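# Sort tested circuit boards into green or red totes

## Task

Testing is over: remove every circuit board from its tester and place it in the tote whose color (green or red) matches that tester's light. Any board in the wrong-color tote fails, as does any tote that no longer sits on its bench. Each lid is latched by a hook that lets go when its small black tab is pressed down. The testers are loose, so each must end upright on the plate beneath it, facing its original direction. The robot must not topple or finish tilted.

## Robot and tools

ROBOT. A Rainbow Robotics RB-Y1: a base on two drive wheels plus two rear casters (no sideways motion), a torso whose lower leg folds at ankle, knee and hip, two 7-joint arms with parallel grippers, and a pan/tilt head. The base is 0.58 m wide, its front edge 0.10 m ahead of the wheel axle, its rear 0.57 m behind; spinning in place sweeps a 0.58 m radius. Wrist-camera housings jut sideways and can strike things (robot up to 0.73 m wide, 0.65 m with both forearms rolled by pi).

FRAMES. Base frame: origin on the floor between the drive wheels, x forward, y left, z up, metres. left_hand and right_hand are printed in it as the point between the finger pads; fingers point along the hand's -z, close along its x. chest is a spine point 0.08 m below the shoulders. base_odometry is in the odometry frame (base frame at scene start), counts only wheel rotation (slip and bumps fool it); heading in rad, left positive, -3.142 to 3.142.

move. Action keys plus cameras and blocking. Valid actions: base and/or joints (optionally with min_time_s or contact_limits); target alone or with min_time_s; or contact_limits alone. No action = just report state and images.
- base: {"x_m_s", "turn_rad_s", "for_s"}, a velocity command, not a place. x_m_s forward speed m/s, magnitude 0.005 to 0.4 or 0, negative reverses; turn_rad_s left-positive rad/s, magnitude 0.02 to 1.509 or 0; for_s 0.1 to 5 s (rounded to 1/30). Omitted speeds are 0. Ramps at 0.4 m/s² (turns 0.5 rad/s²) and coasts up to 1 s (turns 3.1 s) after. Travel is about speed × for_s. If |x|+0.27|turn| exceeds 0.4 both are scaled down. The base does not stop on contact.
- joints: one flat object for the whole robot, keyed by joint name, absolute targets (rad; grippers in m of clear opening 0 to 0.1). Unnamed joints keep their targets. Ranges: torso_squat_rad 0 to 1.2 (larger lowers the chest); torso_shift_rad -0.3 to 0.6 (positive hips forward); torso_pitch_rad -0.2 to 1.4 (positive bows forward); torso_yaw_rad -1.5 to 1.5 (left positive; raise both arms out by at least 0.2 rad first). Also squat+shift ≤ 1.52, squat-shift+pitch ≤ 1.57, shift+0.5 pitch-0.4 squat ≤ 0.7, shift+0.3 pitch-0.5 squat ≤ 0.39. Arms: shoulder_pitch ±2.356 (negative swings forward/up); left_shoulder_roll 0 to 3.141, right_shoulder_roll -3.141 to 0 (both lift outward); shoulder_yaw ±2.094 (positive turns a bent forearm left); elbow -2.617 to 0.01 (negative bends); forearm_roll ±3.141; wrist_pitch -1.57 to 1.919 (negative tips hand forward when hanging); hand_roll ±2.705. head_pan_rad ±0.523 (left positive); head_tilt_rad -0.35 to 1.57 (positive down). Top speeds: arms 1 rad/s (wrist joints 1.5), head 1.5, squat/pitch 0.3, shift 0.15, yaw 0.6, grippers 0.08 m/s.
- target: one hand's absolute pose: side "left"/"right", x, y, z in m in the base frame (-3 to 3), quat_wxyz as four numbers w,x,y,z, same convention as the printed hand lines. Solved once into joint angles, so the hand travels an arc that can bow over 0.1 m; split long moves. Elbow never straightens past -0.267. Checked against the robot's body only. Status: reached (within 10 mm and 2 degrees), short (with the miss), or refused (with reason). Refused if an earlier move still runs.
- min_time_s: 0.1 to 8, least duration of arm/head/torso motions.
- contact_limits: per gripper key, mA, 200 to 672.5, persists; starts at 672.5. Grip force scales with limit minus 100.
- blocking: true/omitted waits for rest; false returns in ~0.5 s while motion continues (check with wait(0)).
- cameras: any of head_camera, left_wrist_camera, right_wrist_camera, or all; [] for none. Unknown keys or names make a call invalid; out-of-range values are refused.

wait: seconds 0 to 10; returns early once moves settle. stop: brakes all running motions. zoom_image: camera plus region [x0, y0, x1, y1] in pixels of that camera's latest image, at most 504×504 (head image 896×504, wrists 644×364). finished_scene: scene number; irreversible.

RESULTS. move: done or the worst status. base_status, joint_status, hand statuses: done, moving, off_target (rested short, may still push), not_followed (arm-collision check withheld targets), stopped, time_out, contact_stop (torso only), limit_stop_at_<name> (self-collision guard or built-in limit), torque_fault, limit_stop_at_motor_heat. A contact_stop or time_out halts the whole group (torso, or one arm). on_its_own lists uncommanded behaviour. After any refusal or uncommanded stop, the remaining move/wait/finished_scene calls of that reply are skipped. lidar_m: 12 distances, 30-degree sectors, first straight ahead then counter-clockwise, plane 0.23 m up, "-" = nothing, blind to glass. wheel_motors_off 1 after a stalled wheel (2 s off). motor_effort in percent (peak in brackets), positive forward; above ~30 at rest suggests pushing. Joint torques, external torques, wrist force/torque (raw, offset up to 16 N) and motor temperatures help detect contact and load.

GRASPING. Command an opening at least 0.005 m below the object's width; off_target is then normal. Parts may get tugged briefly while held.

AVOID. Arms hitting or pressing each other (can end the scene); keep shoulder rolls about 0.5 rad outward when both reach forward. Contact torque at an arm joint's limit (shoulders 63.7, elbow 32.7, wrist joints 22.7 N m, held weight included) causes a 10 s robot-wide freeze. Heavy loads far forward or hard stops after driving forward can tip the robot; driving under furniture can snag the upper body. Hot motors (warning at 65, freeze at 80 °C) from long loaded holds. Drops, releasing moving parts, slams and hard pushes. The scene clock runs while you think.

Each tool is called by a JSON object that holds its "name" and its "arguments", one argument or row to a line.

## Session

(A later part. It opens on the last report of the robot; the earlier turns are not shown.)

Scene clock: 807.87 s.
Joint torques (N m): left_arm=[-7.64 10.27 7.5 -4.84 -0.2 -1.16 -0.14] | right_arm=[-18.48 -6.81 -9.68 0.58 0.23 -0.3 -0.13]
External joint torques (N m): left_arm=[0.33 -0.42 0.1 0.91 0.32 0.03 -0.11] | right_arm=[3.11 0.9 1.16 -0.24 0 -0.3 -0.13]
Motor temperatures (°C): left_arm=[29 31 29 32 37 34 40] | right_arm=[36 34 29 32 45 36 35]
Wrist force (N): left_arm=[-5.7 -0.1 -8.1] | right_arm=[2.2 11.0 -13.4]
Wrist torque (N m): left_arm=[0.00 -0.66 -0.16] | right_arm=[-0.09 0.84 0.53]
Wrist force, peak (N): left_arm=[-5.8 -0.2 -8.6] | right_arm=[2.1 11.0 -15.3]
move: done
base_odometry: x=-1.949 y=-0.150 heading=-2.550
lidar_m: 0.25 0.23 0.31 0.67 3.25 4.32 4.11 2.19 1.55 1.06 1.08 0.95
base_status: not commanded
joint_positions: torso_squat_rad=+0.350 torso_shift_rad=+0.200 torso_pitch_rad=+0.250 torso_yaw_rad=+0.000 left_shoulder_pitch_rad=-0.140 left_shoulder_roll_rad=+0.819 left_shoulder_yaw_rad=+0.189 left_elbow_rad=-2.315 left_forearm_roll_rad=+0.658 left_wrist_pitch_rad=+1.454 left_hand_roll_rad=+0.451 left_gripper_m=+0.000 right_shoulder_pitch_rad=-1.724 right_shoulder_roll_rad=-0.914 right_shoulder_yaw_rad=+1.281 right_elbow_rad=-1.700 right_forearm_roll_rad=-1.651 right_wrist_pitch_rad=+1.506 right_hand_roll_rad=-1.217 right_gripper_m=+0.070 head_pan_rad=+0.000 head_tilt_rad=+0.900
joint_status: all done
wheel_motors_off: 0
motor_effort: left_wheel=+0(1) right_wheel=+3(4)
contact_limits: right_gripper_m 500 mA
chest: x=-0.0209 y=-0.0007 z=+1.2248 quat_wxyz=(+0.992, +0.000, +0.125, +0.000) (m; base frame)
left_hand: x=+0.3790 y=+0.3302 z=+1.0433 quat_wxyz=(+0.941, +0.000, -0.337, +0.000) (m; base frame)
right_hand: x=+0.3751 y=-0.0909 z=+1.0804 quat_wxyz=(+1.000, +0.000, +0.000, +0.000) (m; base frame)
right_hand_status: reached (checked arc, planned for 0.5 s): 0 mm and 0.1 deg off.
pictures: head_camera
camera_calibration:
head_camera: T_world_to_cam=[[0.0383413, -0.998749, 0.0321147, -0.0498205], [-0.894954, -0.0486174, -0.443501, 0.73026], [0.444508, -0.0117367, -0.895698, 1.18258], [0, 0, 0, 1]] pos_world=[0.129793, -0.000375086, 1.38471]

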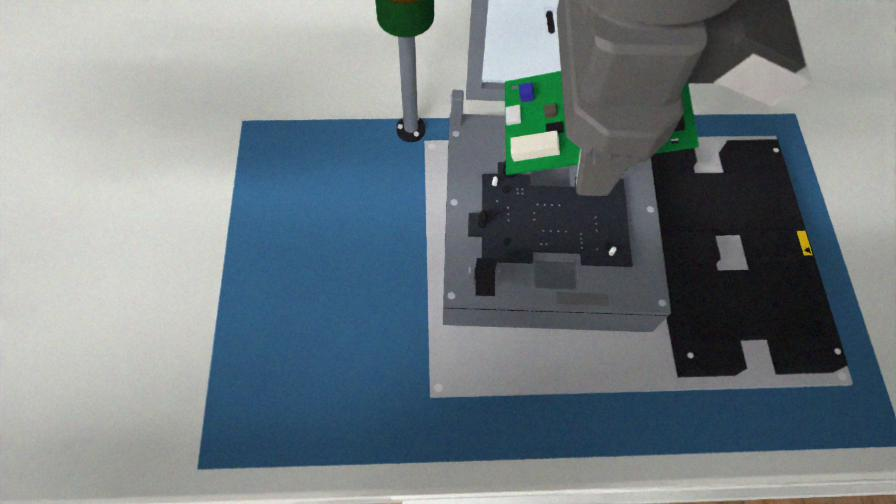

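{"name": "move", "arguments": {
  "target": {"side":"right","x":0.30,"y":-0.18,"z":1.12,"quat_wxyz":[1,0,0,0]},
  "cameras": []
}}

{"name": "move", "arguments": {
  "joints": {"torso_shift_rad":0,"torso_pitch_rad":0},
  "base": {"x_m_s":-0.39,"for_s":1.9},
  "contact_limits": {"right_gripper_m":600},
  "cameras": ["head_camera"]
}}

{"name": "move", "arguments": {
  "base": {"turn_rad_s":1.2,"for_s":2.238},
  "cameras": []
}}

Scene clock: 820.83 s.
Joint torques (N m): left_arm=[-7.44 10.21 7.33 -4.98 -0.25 -1.17 -0.19] | right_arm=[-13.98 -5.5 -10.18 1.54 -0.02 -0.11 -0.18]
External joint torques (N m): left_arm=[0.53 -0.48 -0.07 0.77 0.28 0.02 -0.15] | right_arm=[2.14 1.2 -0.27 -0.37 -0.26 -0.12 -0.18]
Motor temperatures (°C): left_arm=[29 31 29 32 37 34 40] | right_arm=[36 34 29 31 45 36 35]
Wrist force (N): left_arm=[-5.6 0.1 -8.5] | right_arm=[2.3 10.8 -13.6]
Wrist torque (N m): left_arm=[-0.03 -0.65 -0.17] | right_arm=[-0.08 0.85 0.52]
Wrist force, peak (N): left_arm=[-5.9 0.0 -9.0] | right_arm=[2.7 11.8 -14.0]
move: done
base_odometry: x=-1.949 y=-0.150 heading=-2.550
lidar_m: 0.25 0.23 0.30 0.67 3.25 4.31 4.11 2.18 1.55 1.06 1.08 0.95
base_status: not commanded
joint_positions: torso_squat_rad=+0.350 torso_shift_rad=+0.200 torso_pitch_rad=+0.250 torso_yaw_rad=+0.000 left_shoulder_pitch_rad=-0.140 left_shoulder_roll_rad=+0.819 left_shoulder_yaw_rad=+0.189 left_elbow_rad=-2.315 left_forearm_roll_rad=+0.658 left_wrist_pitch_rad=+1.454 left_hand_roll_rad=+0.451 left_gripper_m=+0.000 right_shoulder_pitch_rad=-1.689 right_shoulder_roll_rad=-1.344 right_shoulder_yaw_rad=+1.203 right_elbow_rad=-2.151 right_forearm_roll_rad=-1.773 right_wrist_pitch_rad=+1.513 right_hand_roll_rad=-1.253 right_gripper_m=+0.070 head_pan_rad=+0.000 head_tilt_rad=+0.900
joint_status: all done
wheel_motors_off: 0
motor_effort: left_wheel=-1(3) right_wheel=+3(4)
contact_limits: right_gripper_m 500 mA
chest: x=-0.0209 y=-0.0008 z=+1.2248 quat_wxyz=(+0.992, +0.000, +0.125, +0.000) (m; base frame)
left_hand: x=+0.3790 y=+0.3302 z=+1.0433 quat_wxyz=(+0.941, +0.000, -0.337, +0.000) (m; base frame)
right_hand: x=+0.3001 y=-0.1799 z=+1.1199 quat_wxyz=(+1.000, -0.002, +0.000, +0.000) (m; base frame)
right_hand_status: reached (checked arc, planned for 0.8 s): 0 mm and 0.2 deg off.
pictures: none
No camera images: "cameras" was empty.

Scene clock: 824.20 s.
Joint torques (N m): left_arm=[-10.19 10.1 7.14 -3.95 -0.4 -1.41 -0.15] | right_arm=[-13.66 -3.94 -9.57 3.47 0.47 -0.22 -0.12]
External joint torques (N m): left_arm=[0.76 -0.68 -0.12 0.73 0.28 0.07 -0.1] | right_arm=[2.02 0.99 -0.03 -0.4 -0.25 -0.06 -0.14]
Motor temperatures (°C): left_arm=[29 31 29 32 37 34 40] | right_arm=[36 34 29 31 45 36 35]
Wrist force (N): left_arm=[-6.5 0.1 -6.9] | right_arm=[0.5 11.0 -13.0]
Wrist torque (N m): left_arm=[-0.03 -0.67 -0.16] | right_arm=[-0.10 0.75 0.52]
Wrist force, peak (N): left_arm=[-5.3 -0.1 -9.2] | right_arm=[3.0 11.1 -13.8]
move: done
base_odometry: x=-1.333 y=+0.263 heading=-2.551
lidar_m: 0.97 0.98 1.41 3.13 3.22 3.54 3.38 2.23 1.58 1.51 1.44 1.49
base_status: done (sent for 1.9 of 1.9 s)
joint_positions: torso_squat_rad=+0.350 torso_shift_rad=+0.000 torso_pitch_rad=+0.000 torso_yaw_rad=+0.000 left_shoulder_pitch_rad=-0.140 left_shoulder_roll_rad=+0.819 left_shoulder_yaw_rad=+0.189 left_elbow_rad=-2.315 left_forearm_roll_rad=+0.658 left_wrist_pitch_rad=+1.454 left_hand_roll_rad=+0.451 left_gripper_m=+0.000 right_shoulder_pitch_rad=-1.689 right_shoulder_roll_rad=-1.344 right_shoulder_yaw_rad=+1.203 right_elbow_rad=-2.151 right_forearm_roll_rad=-1.773 right_wrist_pitch_rad=+1.513 right_hand_roll_rad=-1.253 right_gripper_m=+0.070 head_pan_rad=+0.000 head_tilt_rad=+0.900
joint_status: all done
wheel_motors_off: 0
motor_effort: left_wheel=-2(27) right_wheel=+6(31)
contact_limits: right_gripper_m 600 mA
chest: x=-0.2281 y=-0.0008 z=+1.2475 quat_wxyz=(+1.000, +0.000, +0.000, +0.000) (m; base frame)
left_hand: x=+0.2044 y=+0.3301 z=+1.1706 quat_wxyz=(+0.892, +0.000, -0.452, +0.000) (m; base frame)
right_hand: x=+0.1089 y=-0.1800 z=+1.2252 quat_wxyz=(+0.992, -0.001, -0.125, +0.000) (m; base frame)
pictures: head_camera
camera_calibration:
head_camera: T_world_to_cam=[[0.0290035, -0.998757, 0.0405449, -0.0552923], [-0.757463, -0.0484272, -0.65108, 0.845247], [0.652233, -0.0118276, -0.757926, 1.1705], [0, 0, 0, 1]] pos_world=[-0.121593, -0.000446344, 1.43972]

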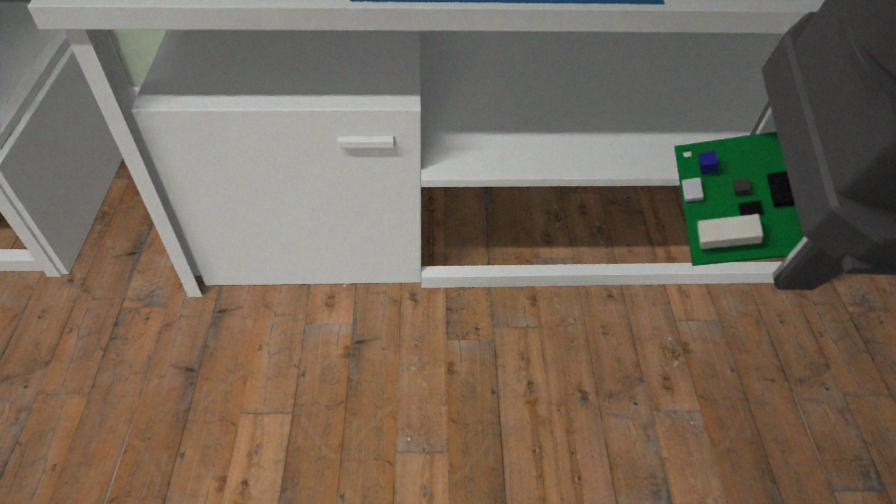

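Scene clock: 829.03 s.
Joint torques (N m): left_arm=[-10.16 10.27 7.3 -3.97 -0.4 -1.42 -0.21] | right_arm=[-13.74 -3.93 -9.62 3.57 0.54 -0.23 -0.1]
External joint torques (N m): left_arm=[0.79 -0.52 0.04 0.7 0.27 0.06 -0.17] | right_arm=[1.94 1 -0.08 -0.3 -0.18 -0.07 -0.11]
Motor temperatures (°C): left_arm=[29 31 29 32 37 34 40] | right_arm=[36 34 29 31 45 36 35]
Wrist force (N): left_arm=[-6.6 -0.1 -7.1] | right_arm=[0.4 10.8 -13.2]
Wrist torque (N m): left_arm=[0.00 -0.68 -0.16] | right_arm=[-0.08 0.74 0.51]
Wrist force, peak (N): left_arm=[-6.9 0.0 -7.4] | right_arm=[0.7 11.3 -13.4]
move: done
base_odometry: x=-1.333 y=+0.263 heading=-0.057
lidar_m: 3.73 3.39 2.63 1.66 1.49 1.50 1.44 0.98 0.98 1.14 2.39 3.15
base_status: done (sent for 2.23 of 2.23 s)
joint_positions: torso_squat_rad=+0.350 torso_shift_rad=+0.000 torso_pitch_rad=+0.000 torso_yaw_rad=+0.000 left_shoulder_pitch_rad=-0.140 left_shoulder_roll_rad=+0.819 left_shoulder_yaw_rad=+0.189 left_elbow_rad=-2.315 left_forearm_roll_rad=+0.658 left_wrist_pitch_rad=+1.454 left_hand_roll_rad=+0.451 left_gripper_m=+0.000 right_shoulder_pitch_rad=-1.689 right_shoulder_roll_rad=-1.344 right_shoulder_yaw_rad=+1.203 right_elbow_rad=-2.151 right_forearm_roll_rad=-1.773 right_wrist_pitch_rad=+1.513 right_hand_roll_rad=-1.253 right_gripper_m=+0.070 head_pan_rad=+0.000 head_tilt_rad=+0.900
joint_status: not commanded
wheel_motors_off: 0
motor_effort: left_wheel=+0(28) right_wheel=+6(28)
contact_limits: right_gripper_m 600 mA
chest: x=-0.2281 y=-0.0008 z=+1.2475 quat_wxyz=(+1.000, +0.000, +0.000, +0.000) (m; base frame)
left_hand: x=+0.2044 y=+0.3301 z=+1.1706 quat_wxyz=(+0.892, +0.000, -0.452, +0.000) (m; base frame)
right_hand: x=+0.1088 y=-0.1800 z=+1.2252 quat_wxyz=(+0.992, -0.001, -0.125, +0.000) (m; base frame)
pictures: none
No camera images: "cameras" was empty.

{"name": "move", "arguments": {
  "base": {"x_m_s":0.39,"for_s":4.95},
  "cameras": []
}}

{"name": "move", "arguments": {
  "base": {"x_m_s":0.39,"for_s":2.7},
  "cameras": []
}}

{"name": "move", "arguments": {
  "base": {"turn_rad_s":1.2,"for_s":1.213},
  "cameras": ["head_camera"]
}}

Scene clock: 839.80 s.
Joint torques (N m): left_arm=[-10.3 10.18 7.06 -3.97 -0.38 -1.37 -0.15] | right_arm=[-13.73 -3.69 -9.66 3.68 0.45 -0.28 -0.21]
External joint torques (N m): left_arm=[0.65 -0.61 -0.2 0.71 0.3 0.11 -0.11] | right_arm=[1.95 1.24 -0.12 -0.19 -0.27 -0.12 -0.23]
Motor temperatures (°C): left_arm=[29 31 29 32 37 34 40] | right_arm=[36 34 29 31 45 36 35]
Wrist force (N): left_arm=[-6.6 0.1 -7.0] | right_arm=[0.4 11.0 -13.1]
Wrist torque (N m): left_arm=[-0.03 -0.67 -0.16] | right_arm=[-0.09 0.75 0.50]
Wrist force, peak (N): left_arm=[-6.8 0.0 -7.6] | right_arm=[0.5 11.2 -13.6]
move: done
base_odometry: x=+0.601 y=+0.152 heading=-0.057
lidar_m: 2.30 1.89 1.87 2.54 2.74 2.77 2.73 2.49 2.67 2.08 1.88 1.90
base_status: done (sent for 4.97 of 4.97 s)
joint_positions: torso_squat_rad=+0.350 torso_shift_rad=+0.000 torso_pitch_rad=+0.000 torso_yaw_rad=+0.000 left_shoulder_pitch_rad=-0.140 left_shoulder_roll_rad=+0.819 left_shoulder_yaw_rad=+0.189 left_elbow_rad=-2.315 left_forearm_roll_rad=+0.658 left_wrist_pitch_rad=+1.454 left_hand_roll_rad=+0.451 left_gripper_m=+0.000 right_shoulder_pitch_rad=-1.689 right_shoulder_roll_rad=-1.344 right_shoulder_yaw_rad=+1.203 right_elbow_rad=-2.151 right_forearm_roll_rad=-1.773 right_wrist_pitch_rad=+1.513 right_hand_roll_rad=-1.253 right_gripper_m=+0.070 head_pan_rad=+0.000 head_tilt_rad=+0.900
joint_status: not commanded
wheel_motors_off: 0
motor_effort: left_wheel=+0(30) right_wheel=-3(29)
contact_limits: right_gripper_m 600 mA
chest: x=-0.2280 y=-0.0008 z=+1.2475 quat_wxyz=(+1.000, +0.000, +0.000, +0.000) (m; base frame)
left_hand: x=+0.2045 y=+0.3301 z=+1.1705 quat_wxyz=(+0.892, +0.000, -0.452, +0.000) (m; base frame)
right_hand: x=+0.1089 y=-0.1800 z=+1.2252 quat_wxyz=(+0.992, -0.001, -0.125, +0.000) (m; base frame)
pictures: none
No camera images: "cameras" was empty.

Scene clock: 843.83 s.
Joint torques (N m): left_arm=[-10.18 10.03 7.08 -3.93 -0.46 -1.43 -0.1] | right_arm=[-13.86 -3.94 -9.68 3.69 0.47 -0.25 -0.24]
External joint torques (N m): left_arm=[0.77 -0.75 -0.18 0.75 0.22 0.05 -0.06] | right_arm=[1.82 1 -0.14 -0.18 -0.24 -0.09 -0.26]
Motor temperatures (°C): left_arm=[29 31 29 32 37 34 40] | right_arm=[36 34 29 31 45 36 35]
Wrist force (N): left_arm=[-6.6 0.1 -7.1] | right_arm=[0.5 10.8 -13.0]
Wrist torque (N m): left_arm=[-0.04 -0.69 -0.16] | right_arm=[-0.06 0.76 0.51]
Wrist force, peak (N): left_arm=[-6.4 -0.2 -8.1] | right_arm=[1.0 11.0 -13.7]
move: done
base_odometry: x=+1.652 y=+0.093 heading=-0.057
lidar_m: 1.32 1.73 1.13 1.33 2.64 3.44 3.61 3.32 2.12 1.34 1.20 1.20
base_status: done (sent for 2.7 of 2.7 s)
joint_positions: torso_squat_rad=+0.350 torso_shift_rad=+0.000 torso_pitch_rad=+0.000 torso_yaw_rad=+0.000 left_shoulder_pitch_rad=-0.140 left_shoulder_roll_rad=+0.819 left_shoulder_yaw_rad=+0.189 left_elbow_rad=-2.315 left_forearm_roll_rad=+0.658 left_wrist_pitch_rad=+1.454 left_hand_roll_rad=+0.451 left_gripper_m=+0.000 right_shoulder_pitch_rad=-1.689 right_shoulder_roll_rad=-1.344 right_shoulder_yaw_rad=+1.203 right_elbow_rad=-2.151 right_forearm_roll_rad=-1.773 right_wrist_pitch_rad=+1.513 right_hand_roll_rad=-1.253 right_gripper_m=+0.070 head_pan_rad=+0.000 head_tilt_rad=+0.900
joint_status: not commanded
wheel_motors_off: 0
motor_effort: left_wheel=+1(27) right_wheel=-3(17)
contact_limits: right_gripper_m 600 mA
chest: x=-0.2280 y=-0.0008 z=+1.2475 quat_wxyz=(+1.000, +0.000, +0.000, +0.000) (m; base frame)
left_hand: x=+0.2045 y=+0.3301 z=+1.1705 quat_wxyz=(+0.892, +0.000, -0.452, +0.000) (m; base frame)
right_hand: x=+0.1089 y=-0.1800 z=+1.2252 quat_wxyz=(+0.992, -0.001, -0.125, +0.000) (m; base frame)
pictures: none
No camera images: "cameras" was empty.

Scene clock: 846.53 s.
Joint torques (N m): left_arm=[-10.26 10.22 7.23 -4.1 -0.49 -1.39 -0.12] | right_arm=[-14.08 -3.9 -9.51 3.56 0.51 -0.28 -0.12]
External joint torques (N m): left_arm=[0.68 -0.56 -0.03 0.58 0.19 0.09 -0.08] | right_arm=[1.6 1.03 0.03 -0.3 -0.2 -0.12 -0.13]
Motor temperatures (°C): left_arm=[29 31 29 32 37 34 40] | right_arm=[36 34 29 31 45 36 35]
Wrist force (N): left_arm=[-6.4 0.0 -7.1] | right_arm=[0.4 11.0 -13.5]
Wrist torque (N m): left_arm=[-0.02 -0.68 -0.15] | right_arm=[-0.08 0.74 0.52]
Wrist force, peak (N): left_arm=[-7.0 -0.1 -7.4] | right_arm=[0.6 11.1 -13.6]
move: done
base_odometry: x=+1.652 y=+0.093 heading=+0.663
lidar_m: 1.13 1.13 1.65 3.40 3.56 3.38 3.31 1.70 1.25 1.20 1.25 1.32
base_status: done (sent for 1.2 of 1.2 s)
joint_positions: torso_squat_rad=+0.350 torso_shift_rad=+0.000 torso_pitch_rad=+0.000 torso_yaw_rad=+0.000 left_shoulder_pitch_rad=-0.140 left_shoulder_roll_rad=+0.819 left_shoulder_yaw_rad=+0.189 left_elbow_rad=-2.315 left_forearm_roll_rad=+0.658 left_wrist_pitch_rad=+1.454 left_hand_roll_rad=+0.451 left_gripper_m=+0.000 right_shoulder_pitch_rad=-1.689 right_shoulder_roll_rad=-1.344 right_shoulder_yaw_rad=+1.203 right_elbow_rad=-2.151 right_forearm_roll_rad=-1.773 right_wrist_pitch_rad=+1.513 right_hand_roll_rad=-1.253 right_gripper_m=+0.070 head_pan_rad=+0.000 head_tilt_rad=+0.900
joint_status: not commanded
wheel_motors_off: 0
motor_effort: left_wheel=+1(29) right_wheel=+3(28)
contact_limits: right_gripper_m 600 mA
chest: x=-0.2280 y=-0.0008 z=+1.2475 quat_wxyz=(+1.000, +0.000, +0.000, +0.000) (m; base frame)
left_hand: x=+0.2045 y=+0.3301 z=+1.1705 quat_wxyz=(+0.892, +0.000, -0.452, +0.000) (m; base frame)
right_hand: x=+0.1089 y=-0.1800 z=+1.2252 quat_wxyz=(+0.992, -0.001, -0.125, +0.000) (m; base frame)
pictures: head_camera
camera_calibration:
head_camera: T_world_to_cam=[[0.0290378, -0.998756, 0.0405469, -0.055287], [-0.757545, -0.048453, -0.650982, 0.845153], [0.652136, -0.011813, -0.75801, 1.17055], [0, 0, 0, 1]] pos_world=[-0.121511, -0.000440293, 1.43971]

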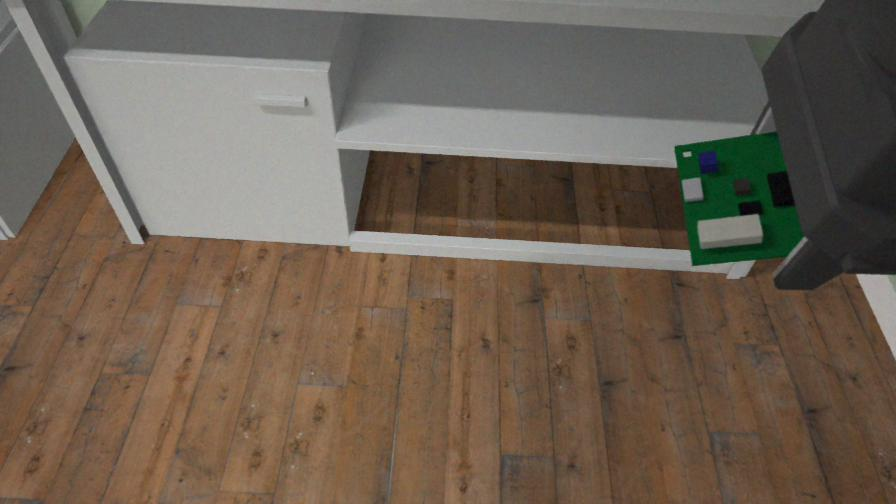

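{"name": "move", "arguments": {
  "base": {"x_m_s":0.39,"for_s":1.91},
  "cameras": []
}}

{"name": "move", "arguments": {
  "target": {"side":"right","x":0.25,"y":-0.15,"z":1.25,"quat_wxyz":[0.989,0,-0.149,0]},
  "cameras": []
}}

{"name": "move", "arguments": {
  "joints": {"torso_shift_rad":0.2,"torso_pitch_rad":0.3},
  "cameras": ["head_camera"]
}}

Scene clock: 857.97 s.
Joint torques (N m): left_arm=[-10.23 10.07 7.09 -3.97 -0.44 -1.44 -0.21] | right_arm=[-13.99 -3.91 -9.66 3.62 0.5 -0.25 -0.19]
External joint torques (N m): left_arm=[0.71 -0.71 -0.17 0.71 0.23 0.04 -0.17] | right_arm=[1.7 1.02 -0.13 -0.24 -0.21 -0.09 -0.2]
Motor temperatures (°C): left_arm=[29 31 29 32 37 34 40] | right_arm=[36 34 29 31 45 35 35]
Wrist force (N): left_arm=[-6.7 0.1 -6.7] | right_arm=[0.4 10.9 -13.2]
Wrist torque (N m): left_arm=[-0.02 -0.70 -0.15] | right_arm=[-0.07 0.76 0.52]
Wrist force, peak (N): left_arm=[-6.5 0.1 -7.8] | right_arm=[0.7 10.9 -13.7]
move: done
base_odometry: x=+2.236 y=+0.549 heading=+0.663
lidar_m: 0.99 0.44 0.50 1.30 3.56 4.15 4.05 1.70 1.26 1.22 0.87 1.02
base_status: done (sent for 1.9 of 1.9 s)
joint_positions: torso_squat_rad=+0.350 torso_shift_rad=+0.000 torso_pitch_rad=+0.000 torso_yaw_rad=+0.000 left_shoulder_pitch_rad=-0.140 left_shoulder_roll_rad=+0.819 left_shoulder_yaw_rad=+0.189 left_elbow_rad=-2.315 left_forearm_roll_rad=+0.658 left_wrist_pitch_rad=+1.454 left_hand_roll_rad=+0.451 left_gripper_m=+0.000 right_shoulder_pitch_rad=-1.689 right_shoulder_roll_rad=-1.344 right_shoulder_yaw_rad=+1.203 right_elbow_rad=-2.151 right_forearm_roll_rad=-1.773 right_wrist_pitch_rad=+1.513 right_hand_roll_rad=-1.253 right_gripper_m=+0.070 head_pan_rad=+0.000 head_tilt_rad=+0.900
joint_status: not commanded
wheel_motors_off: 0
motor_effort: left_wheel=+0(31) right_wheel=-4(28)
contact_limits: right_gripper_m 600 mA
chest: x=-0.2280 y=-0.0008 z=+1.2475 quat_wxyz=(+1.000, +0.000, +0.000, +0.000) (m; base frame)
left_hand: x=+0.2045 y=+0.3301 z=+1.1705 quat_wxyz=(+0.892, +0.000, -0.452, +0.000) (m; base frame)
right_hand: x=+0.1089 y=-0.1800 z=+1.2252 quat_wxyz=(+0.992, -0.001, -0.125, +0.000) (m; base frame)
pictures: none
No camera images: "cameras" was empty.

Scene clock: 859.50 s.
Joint torques (N m): left_arm=[-10.16 9.94 7.27 -4.02 -0.41 -1.4 -0.12] | right_arm=[-21.88 -7.39 -8.65 2.95 0.45 -0.38 -0.18]
External joint torques (N m): left_arm=[0.78 -0.84 0.01 0.65 0.27 0.08 -0.08] | right_arm=[0.44 0.2 1.5 0.36 -0.27 0.01 -0.2]
Motor temperatures (°C): left_arm=[29 31 29 32 37 34 40] | right_arm=[36 34 29 32 45 35 35]
Wrist force (N): left_arm=[-6.8 0.1 -7.3] | right_arm=[0.3 10.9 -13.1]
Wrist torque (N m): left_arm=[-0.04 -0.69 -0.16] | right_arm=[-0.06 0.75 0.51]
Wrist force, peak (N): left_arm=[-6.9 0.0 -7.7] | right_arm=[-0.1 11.6 -13.4]
move: done
base_odometry: x=+2.236 y=+0.549 heading=+0.663
lidar_m: 0.98 0.44 0.51 1.30 3.56 4.14 4.06 1.71 1.26 1.21 0.86 1.02
base_status: not commanded
joint_positions: torso_squat_rad=+0.350 torso_shift_rad=+0.000 torso_pitch_rad=+0.000 torso_yaw_rad=+0.000 left_shoulder_pitch_rad=-0.140 left_shoulder_roll_rad=+0.819 left_shoulder_yaw_rad=+0.189 left_elbow_rad=-2.315 left_forearm_roll_rad=+0.658 left_wrist_pitch_rad=+1.454 left_hand_roll_rad=+0.451 left_gripper_m=+0.000 right_shoulder_pitch_rad=-1.738 right_shoulder_roll_rad=-0.978 right_shoulder_yaw_rad=+1.252 right_elbow_rad=-1.452 right_forearm_roll_rad=-1.651 right_wrist_pitch_rad=+1.542 right_hand_roll_rad=-0.916 right_gripper_m=+0.070 head_pan_rad=+0.000 head_tilt_rad=+0.900
joint_status: all done
wheel_motors_off: 0
motor_effort: left_wheel=+3(4) right_wheel=-3(4)
contact_limits: right_gripper_m 600 mA
chest: x=-0.2280 y=-0.0007 z=+1.2475 quat_wxyz=(+1.000, +0.000, +0.000, +0.000) (m; base frame)
left_hand: x=+0.2044 y=+0.3302 z=+1.1705 quat_wxyz=(+0.892, +0.000, -0.452, +0.000) (m; base frame)
right_hand: x=+0.2497 y=-0.1498 z=+1.2501 quat_wxyz=(+0.989, +0.001, -0.150, +0.000) (m; base frame)
right_hand_status: reached (checked arc, planned for 1.0 s): 0 mm and 0.1 deg off.
pictures: none
No camera images: "cameras" was empty.

Scene clock: 861.70 s.
Joint torques (N m): left_arm=[-6.81 9.8 7.34 -5.23 -0.26 -1.06 -0.11] | right_arm=[-22.01 -8.26 -9.07 1.37 0.12 0.01 -0.18]
External joint torques (N m): left_arm=[0.51 -0.79 -0.03 0.7 0.24 0.07 -0.08] | right_arm=[0.92 0.32 1.42 0.61 -0.12 0.03 -0.18]
Motor temperatures (°C): left_arm=[29 31 29 32 37 34 40] | right_arm=[36 34 29 31 45 35 35]
Wrist force (N): left_arm=[-5.3 0.0 -8.2] | right_arm=[2.5 10.9 -13.6]
Wrist torque (N m): left_arm=[-0.02 -0.64 -0.15] | right_arm=[-0.07 0.88 0.52]
Wrist force, peak (N): left_arm=[-5.4 0.0 -9.0] | right_arm=[2.5 11.0 -14.1]
move: done
base_odometry: x=+2.236 y=+0.549 heading=+0.663
lidar_m: 0.99 0.44 0.49 1.31 3.56 4.16 4.06 1.71 1.26 1.21 0.86 1.03
base_status: not commanded
joint_positions: torso_squat_rad=+0.350 torso_shift_rad=+0.200 torso_pitch_rad=+0.300 torso_yaw_rad=+0.000 left_shoulder_pitch_rad=-0.140 left_shoulder_roll_rad=+0.819 left_shoulder_yaw_rad=+0.189 left_elbow_rad=-2.315 left_forearm_roll_rad=+0.658 left_wrist_pitch_rad=+1.454 left_hand_roll_rad=+0.451 left_gripper_m=+0.000 right_shoulder_pitch_rad=-1.738 right_shoulder_roll_rad=-0.978 right_shoulder_yaw_rad=+1.252 right_elbow_rad=-1.452 right_forearm_roll_rad=-1.651 right_wrist_pitch_rad=+1.542 right_hand_roll_rad=-0.916 right_gripper_m=+0.070 head_pan_rad=+0.000 head_tilt_rad=+0.900
joint_status: all done
wheel_motors_off: 0
motor_effort: left_wheel=+2(6) right_wheel=-3(5)
contact_limits: right_gripper_m 600 mA
chest: x=-0.0060 y=-0.0007 z=+1.2206 quat_wxyz=(+0.989, +0.000, +0.149, +0.000) (m; base frame)
left_hand: x=+0.3844 y=+0.3303 z=+1.0193 quat_wxyz=(+0.950, +0.000, -0.314, +0.000) (m; base frame)
right_hand: x=+0.4512 y=-0.1497 z=+1.0819 quat_wxyz=(+1.000, +0.001, -0.001, +0.000) (m; base frame)
pictures: head_camera
camera_calibration:
head_camera: T_world_to_cam=[[0.0399639, -0.998746, 0.030157, -0.0478507], [-0.916036, -0.0486758, -0.39813, 0.686253], [0.399099, -0.011714, -0.916833, 1.1977], [0, 0, 0, 1]] pos_world=[0.152544, -0.000356844, 1.37275]

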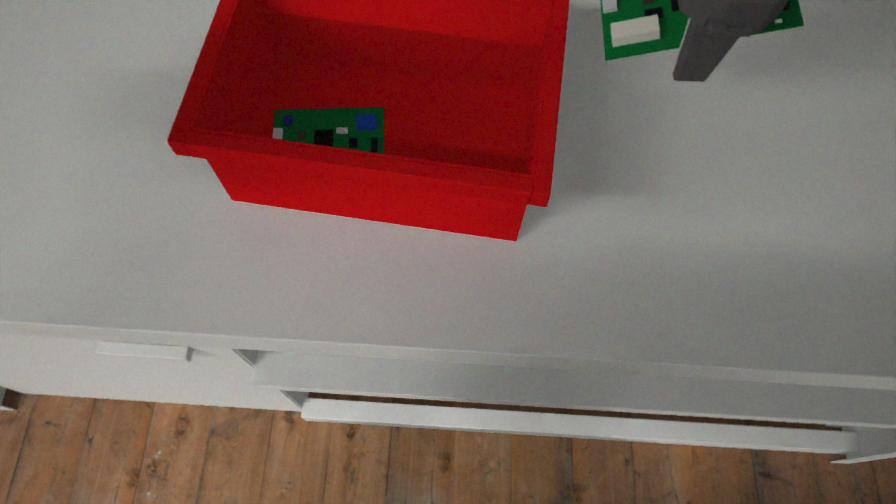

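{"name": "move", "arguments": {
  "target": {"side":"right","x":0.515,"y":0.018,"z":1.07,"quat_wxyz":[0.9982,0,0,-0.06]},
  "cameras": ["head_camera","right_wrist_camera"]
}}

{"name": "move", "arguments": {
  "target": {"side":"right","x":0.515,"y":0.018,"z":0.97,"quat_wxyz":[0.9982,0,0,-0.06]},
  "cameras": ["head_camera","right_wrist_camera"]
}}

Scene clock: 880.80 s.
Joint torques (N m): left_arm=[-6.65 9.92 7.32 -5.18 -0.31 -1.05 -0.19] | right_arm=[-24.15 -9.92 -2.45 1.15 0.32 -0.24 0.18]
External joint torques (N m): left_arm=[0.67 -0.67 -0.06 0.74 0.18 0.07 -0.15] | right_arm=[2.24 -0.17 0.14 0.92 0.05 -0.08 0.18]
Motor temperatures (°C): left_arm=[29 31 29 32 37 34 40] | right_arm=[36 34 29 31 45 35 35]
Wrist force (N): left_arm=[-5.2 0.2 -8.4] | right_arm=[1.6 10.9 -13.4]
Wrist torque (N m): left_arm=[-0.05 -0.62 -0.16] | right_arm=[-0.09 0.79 0.50]
Wrist force, peak (N): left_arm=[-5.4 -0.1 -8.8] | right_arm=[1.0 11.7 -13.9]
move: short
base_odometry: x=+2.236 y=+0.549 heading=+0.663
lidar_m: 0.99 0.44 0.50 1.31 3.56 4.16 4.05 1.70 1.26 1.22 0.87 1.02
base_status: not commanded
joint_positions: torso_squat_rad=+0.350 torso_shift_rad=+0.200 torso_pitch_rad=+0.300 torso_yaw_rad=+0.000 left_shoulder_pitch_rad=-0.140 left_shoulder_roll_rad=+0.819 left_shoulder_yaw_rad=+0.189 left_elbow_rad=-2.315 left_forearm_roll_rad=+0.658 left_wrist_pitch_rad=+1.454 left_hand_roll_rad=+0.451 left_gripper_m=+0.000 right_shoulder_pitch_rad=-1.968 right_shoulder_roll_rad=-0.152 right_shoulder_yaw_rad=+1.254 right_elbow_rad=-0.267 right_forearm_roll_rad=-1.587 right_wrist_pitch_rad=+1.506 right_hand_roll_rad=-0.706 right_gripper_m=+0.070 head_pan_rad=+0.000 head_tilt_rad=+0.900
joint_status: all done
wheel_motors_off: 0
motor_effort: left_wheel=+4(4) right_wheel=-2(4)
contact_limits: right_gripper_m 600 mA
chest: x=-0.0060 y=-0.0007 z=+1.2206 quat_wxyz=(+0.989, +0.000, +0.149, +0.000) (m; base frame)
left_hand: x=+0.3843 y=+0.3303 z=+1.0193 quat_wxyz=(+0.950, +0.000, -0.314, +0.000) (m; base frame)
right_hand: x=+0.5144 y=+0.0179 z=+1.0702 quat_wxyz=(+0.998, +0.016, -0.030, -0.060) (m; base frame)
right_hand_status: short (checked arc, as near as the solve gets, planned for 1.5 s): 1 mm and 3.9 deg off. The place is met; only the turn is off.
pictures: head_camera, right_wrist_camera
camera_calibration:
head_camera: T_world_to_cam=[[0.0399576, -0.998745, 0.0302116, -0.0478766], [-0.916014, -0.0486925, -0.398181, 0.686291], [0.399152, -0.0117638, -0.916809, 1.19769], [0, 0, 0, 1]] pos_world=[0.152503, -0.000309805, 1.37277]
right_wrist_camera: T_world_to_cam=[[-0.987326, 0.140783, -0.0732689, 0.586195], [0.0893977, 0.874786, 0.476191, -0.538073], [0.131134, 0.463605, -0.876284, 0.933707], [0, 0, 0, 1]] pos_world=[0.504427, -0.044699, 1.11737]

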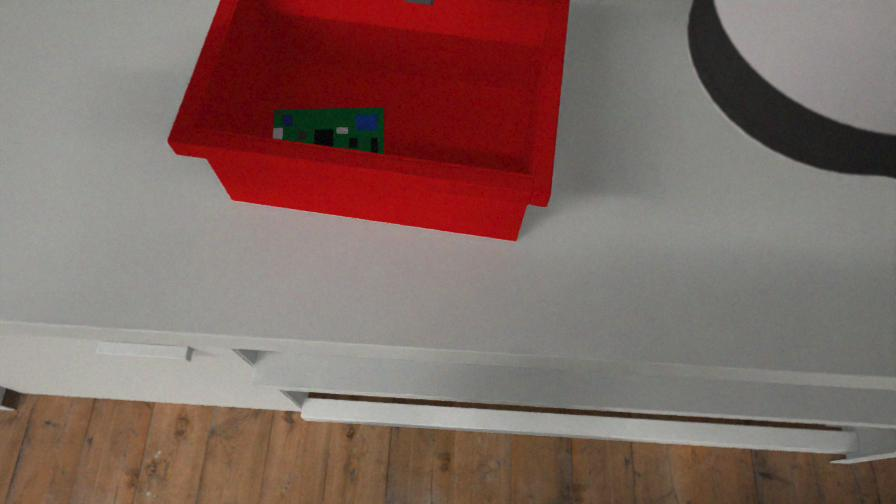

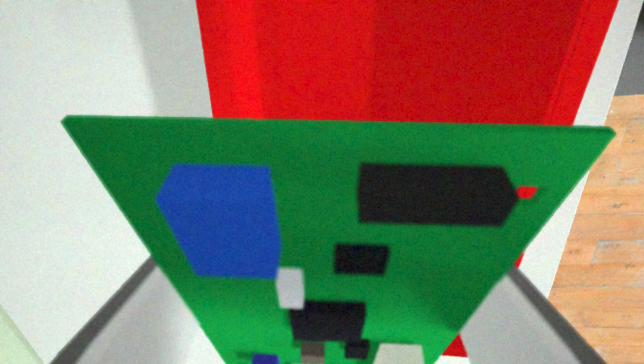

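Scene clock: 881.63 s.
Joint torques (N m): left_arm=[-6.87 9.99 7.47 -5.12 -0.23 -1.09 -0.17] | right_arm=[-25.08 -7.3 -2.04 0.61 0.28 -0.09 0]
External joint torques (N m): left_arm=[0.45 -0.6 0.1 0.81 0.26 0.03 -0.13] | right_arm=[0.98 0.71 0.51 0.5 0 0.15 -0.01]
Motor temperatures (°C): left_arm=[29 31 29 32 37 34 40] | right_arm=[36 34 29 31 45 35 35]
Wrist force (N): left_arm=[-5.4 -0.3 -8.5] | right_arm=[1.5 10.7 -13.7]
Wrist torque (N m): left_arm=[0.03 -0.64 -0.16] | right_arm=[-0.08 0.80 0.51]
Wrist force, peak (N): left_arm=[-5.4 0.2 -8.7] | right_arm=[1.0 11.5 -14.9]
move: short
base_odometry: x=+2.236 y=+0.549 heading=+0.663
lidar_m: 0.99 0.44 0.50 1.31 3.55 4.15 4.06 1.70 1.26 1.22 0.86 1.03
base_status: not commanded
joint_positions: torso_squat_rad=+0.350 torso_shift_rad=+0.200 torso_pitch_rad=+0.300 torso_yaw_rad=+0.000 left_shoulder_pitch_rad=-0.140 left_shoulder_roll_rad=+0.819 left_shoulder_yaw_rad=+0.189 left_elbow_rad=-2.315 left_forearm_roll_rad=+0.658 left_wrist_pitch_rad=+1.454 left_hand_roll_rad=+0.451 left_gripper_m=+0.000 right_shoulder_pitch_rad=-1.782 right_shoulder_roll_rad=-0.094 right_shoulder_yaw_rad=+1.301 right_elbow_rad=-0.267 right_forearm_roll_rad=-1.536 right_wrist_pitch_rad=+1.284 right_hand_roll_rad=-0.712 right_gripper_m=+0.070 head_pan_rad=+0.000 head_tilt_rad=+0.900
joint_status: all done
wheel_motors_off: 0
motor_effort: left_wheel=+2(4) right_wheel=-4(5)
contact_limits: right_gripper_m 600 mA
chest: x=-0.0060 y=-0.0008 z=+1.2206 quat_wxyz=(+0.989, +0.000, +0.149, +0.000) (m; base frame)
left_hand: x=+0.3844 y=+0.3302 z=+1.0193 quat_wxyz=(+0.950, +0.000, -0.314, +0.000) (m; base frame)
right_hand: x=+0.5144 y=+0.0177 z=+0.9702 quat_wxyz=(+0.997, +0.026, -0.046, -0.060) (m; base frame)
right_hand_status: short (checked arc, as near as the solve gets, planned for 0.5 s): 1 mm and 6.1 deg off. The place is met; only the turn is off.
pictures: head_camera, right_wrist_camera
camera_calibration:
head_camera: T_world_to_cam=[[0.0399348, -0.998749, 0.0301025, -0.0478169], [-0.916032, -0.0486276, -0.398146, 0.68627], [0.399111, -0.011675, -0.916828, 1.19769], [0, 0, 0, 1]] pos_world=[0.152541, -0.000402312, 1.37275]
right_wrist_camera: T_world_to_cam=[[-0.984168, 0.142759, -0.105036, 0.608132], [0.0729743, 0.866459, 0.493886, -0.498794], [0.161516, 0.478402, -0.863159, 0.817549], [0, 0, 0, 1]] pos_world=[0.502856, -0.0457488, 1.0159]

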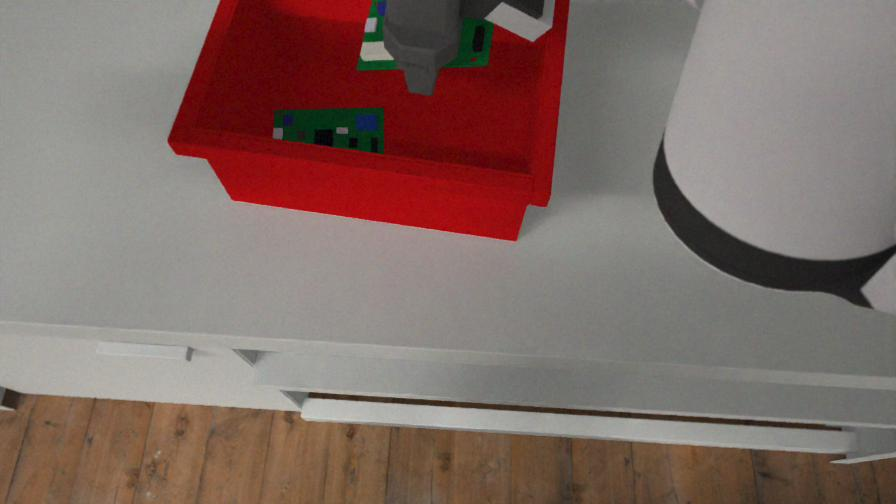

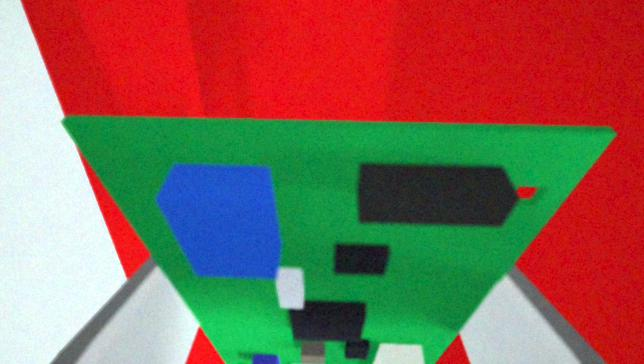

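{"name": "move", "arguments": {
  "target": {"side":"right","x":0.488,"y":0.018,"z":0.91,"quat_wxyz":[0.9982,0,0,-0.06]},
  "cameras": ["head_camera"]
}}

{"name": "move", "arguments": {
  "target": {"side":"right","x":0.488,"y":0.018,"z":0.873,"quat_wxyz":[0.9982,0,0,-0.06]},
  "cameras": ["head_camera"]
}}

Scene clock: 890.57 s.
Joint torques (N m): left_arm=[-6.7 10.15 7.38 -5.11 -0.18 -1.11 -0.14] | right_arm=[-24.41 -5.83 -1.51 0.59 0.3 -0.28 -0.08]
External joint torques (N m): left_arm=[0.62 -0.44 0 0.81 0.31 0.02 -0.11] | right_arm=[0.7 0.73 0.97 0.58 0.04 -0.13 -0.08]
Motor temperatures (°C): left_arm=[29 31 29 32 37 34 40] | right_arm=[36 34 29 31 45 35 35]
Wrist force (N): left_arm=[-5.1 -0.1 -8.6] | right_arm=[1.7 10.9 -13.3]
Wrist torque (N m): left_arm=[-0.02 -0.61 -0.15] | right_arm=[-0.11 0.79 0.52]
Wrist force, peak (N): left_arm=[-5.4 0.1 -9.0] | right_arm=[0.9 10.5 -15.0]
move: short
base_odometry: x=+2.236 y=+0.549 heading=+0.663
lidar_m: 0.99 0.44 0.49 1.30 3.56 4.15 4.05 1.72 1.26 1.22 0.86 1.03
base_status: not commanded
joint_positions: torso_squat_rad=+0.350 torso_shift_rad=+0.200 torso_pitch_rad=+0.300 torso_yaw_rad=+0.000 left_shoulder_pitch_rad=-0.140 left_shoulder_roll_rad=+0.819 left_shoulder_yaw_rad=+0.189 left_elbow_rad=-2.315 left_forearm_roll_rad=+0.658 left_wrist_pitch_rad=+1.454 left_hand_roll_rad=+0.451 left_gripper_m=+0.000 right_shoulder_pitch_rad=-1.672 right_shoulder_roll_rad=-0.045 right_shoulder_yaw_rad=+1.335 right_elbow_rad=-0.267 right_forearm_roll_rad=-1.508 right_wrist_pitch_rad=+1.215 right_hand_roll_rad=-0.738 right_gripper_m=+0.070 head_pan_rad=+0.000 head_tilt_rad=+0.900
joint_status: all done
wheel_motors_off: 0
motor_effort: left_wheel=+3(3) right_wheel=-3(4)
contact_limits: right_gripper_m 600 mA
chest: x=-0.0060 y=-0.0007 z=+1.2206 quat_wxyz=(+0.989, +0.000, +0.149, +0.000) (m; base frame)
left_hand: x=+0.3844 y=+0.3302 z=+1.0193 quat_wxyz=(+0.950, +0.000, -0.314, +0.000) (m; base frame)
right_hand: x=+0.4874 y=+0.0178 z=+0.9102 quat_wxyz=(+0.998, +0.016, -0.028, -0.060) (m; base frame)
right_hand_status: short (checked arc, as near as the solve gets, planned for 0.4 s): 1 mm and 3.7 deg off. The place is met; only the turn is off.
pictures: head_camera
camera_calibration:
head_camera: T_world_to_cam=[[0.039935, -0.998748, 0.0301154, -0.0478236], [-0.916035, -0.0486329, -0.398139, 0.686261], [0.399105, -0.0116871, -0.916831, 1.1977], [0, 0, 0, 1]] pos_world=[0.152541, -0.000391273, 1.37275]

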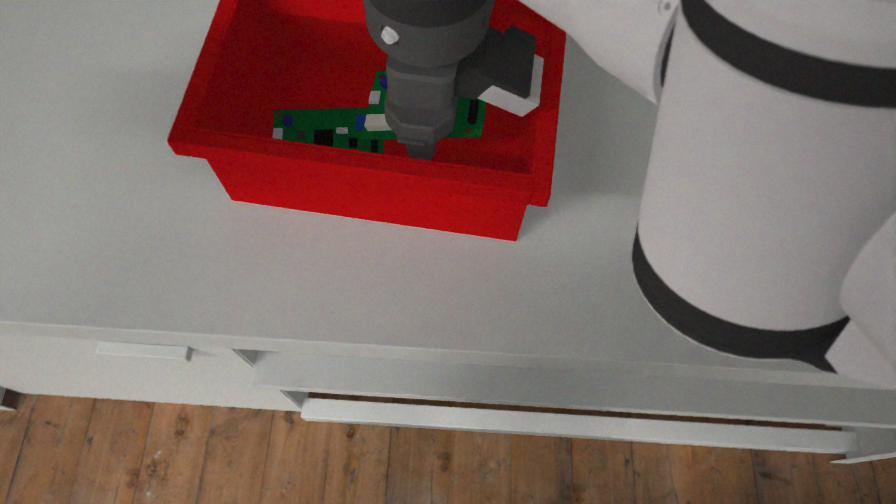

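Scene clock: 891.47 s.
Joint torques (N m): left_arm=[-6.68 10 7.48 -5.24 -0.18 -1.17 -0.22] | right_arm=[-23.74 -4.15 -1.88 0.59 0.27 -0.05 -0.13]
External joint torques (N m): left_arm=[0.63 -0.59 0.1 0.68 0.31 -0.05 -0.19] | right_arm=[0.84 1.46 0.55 0.64 -0.01 0.21 -0.13]
Motor temperatures (°C): left_arm=[29 31 29 32 37 34 40] | right_arm=[36 34 29 31 45 35 35]
Wrist force (N): left_arm=[-5.3 0.0 -8.4] | right_arm=[1.5 10.8 -13.6]
Wrist torque (N m): left_arm=[-0.03 -0.64 -0.17] | right_arm=[-0.09 0.78 0.52]
Wrist force, peak (N): left_arm=[-5.7 -0.2 -8.6] | right_arm=[1.2 10.2 -14.9]
move: short
base_odometry: x=+2.236 y=+0.549 heading=+0.663
lidar_m: 0.99 0.44 0.50 1.30 3.56 4.14 4.05 1.70 1.26 1.22 0.87 1.03
base_status: not commanded
joint_positions: torso_squat_rad=+0.350 torso_shift_rad=+0.200 torso_pitch_rad=+0.300 torso_yaw_rad=+0.000 left_shoulder_pitch_rad=-0.140 left_shoulder_roll_rad=+0.819 left_shoulder_yaw_rad=+0.189 left_elbow_rad=-2.315 left_forearm_roll_rad=+0.658 left_wrist_pitch_rad=+1.454 left_hand_roll_rad=+0.451 left_gripper_m=+0.000 right_shoulder_pitch_rad=-1.594 right_shoulder_roll_rad=-0.029 right_shoulder_yaw_rad=+1.359 right_elbow_rad=-0.267 right_forearm_roll_rad=-1.477 right_wrist_pitch_rad=+1.085 right_hand_roll_rad=-0.747 right_gripper_m=+0.070 head_pan_rad=+0.000 head_tilt_rad=+0.900
joint_status: all done
wheel_motors_off: 0
motor_effort: left_wheel=+2(4) right_wheel=-3(4)
contact_limits: right_gripper_m 600 mA
chest: x=-0.0060 y=-0.0007 z=+1.2206 quat_wxyz=(+0.989, +0.000, +0.149, +0.000) (m; base frame)
left_hand: x=+0.3844 y=+0.3302 z=+1.0193 quat_wxyz=(+0.950, +0.000, -0.314, +0.000) (m; base frame)
right_hand: x=+0.4875 y=+0.0176 z=+0.8733 quat_wxyz=(+0.996, +0.031, -0.052, -0.060) (m; base frame)
right_hand_status: short (checked arc, as near as the solve gets, planned for 0.3 s): 1 mm and 7.0 deg off. The place is met; only the turn is off.
pictures: head_camera
camera_calibration:
head_camera: T_world_to_cam=[[0.0399333, -0.998748, 0.0301134, -0.0478221], [-0.916029, -0.0486307, -0.398154, 0.68627], [0.39912, -0.0116852, -0.916824, 1.1977], [0, 0, 0, 1]] pos_world=[0.152528, -0.000393095, 1.37276]

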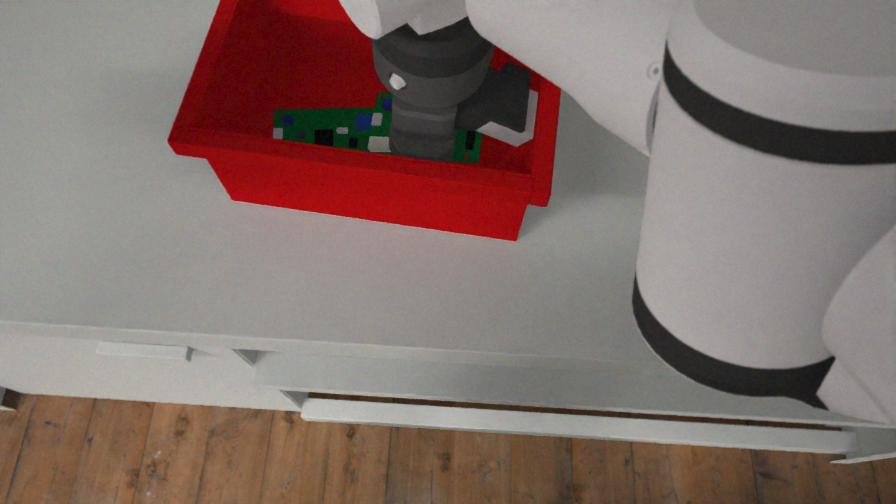

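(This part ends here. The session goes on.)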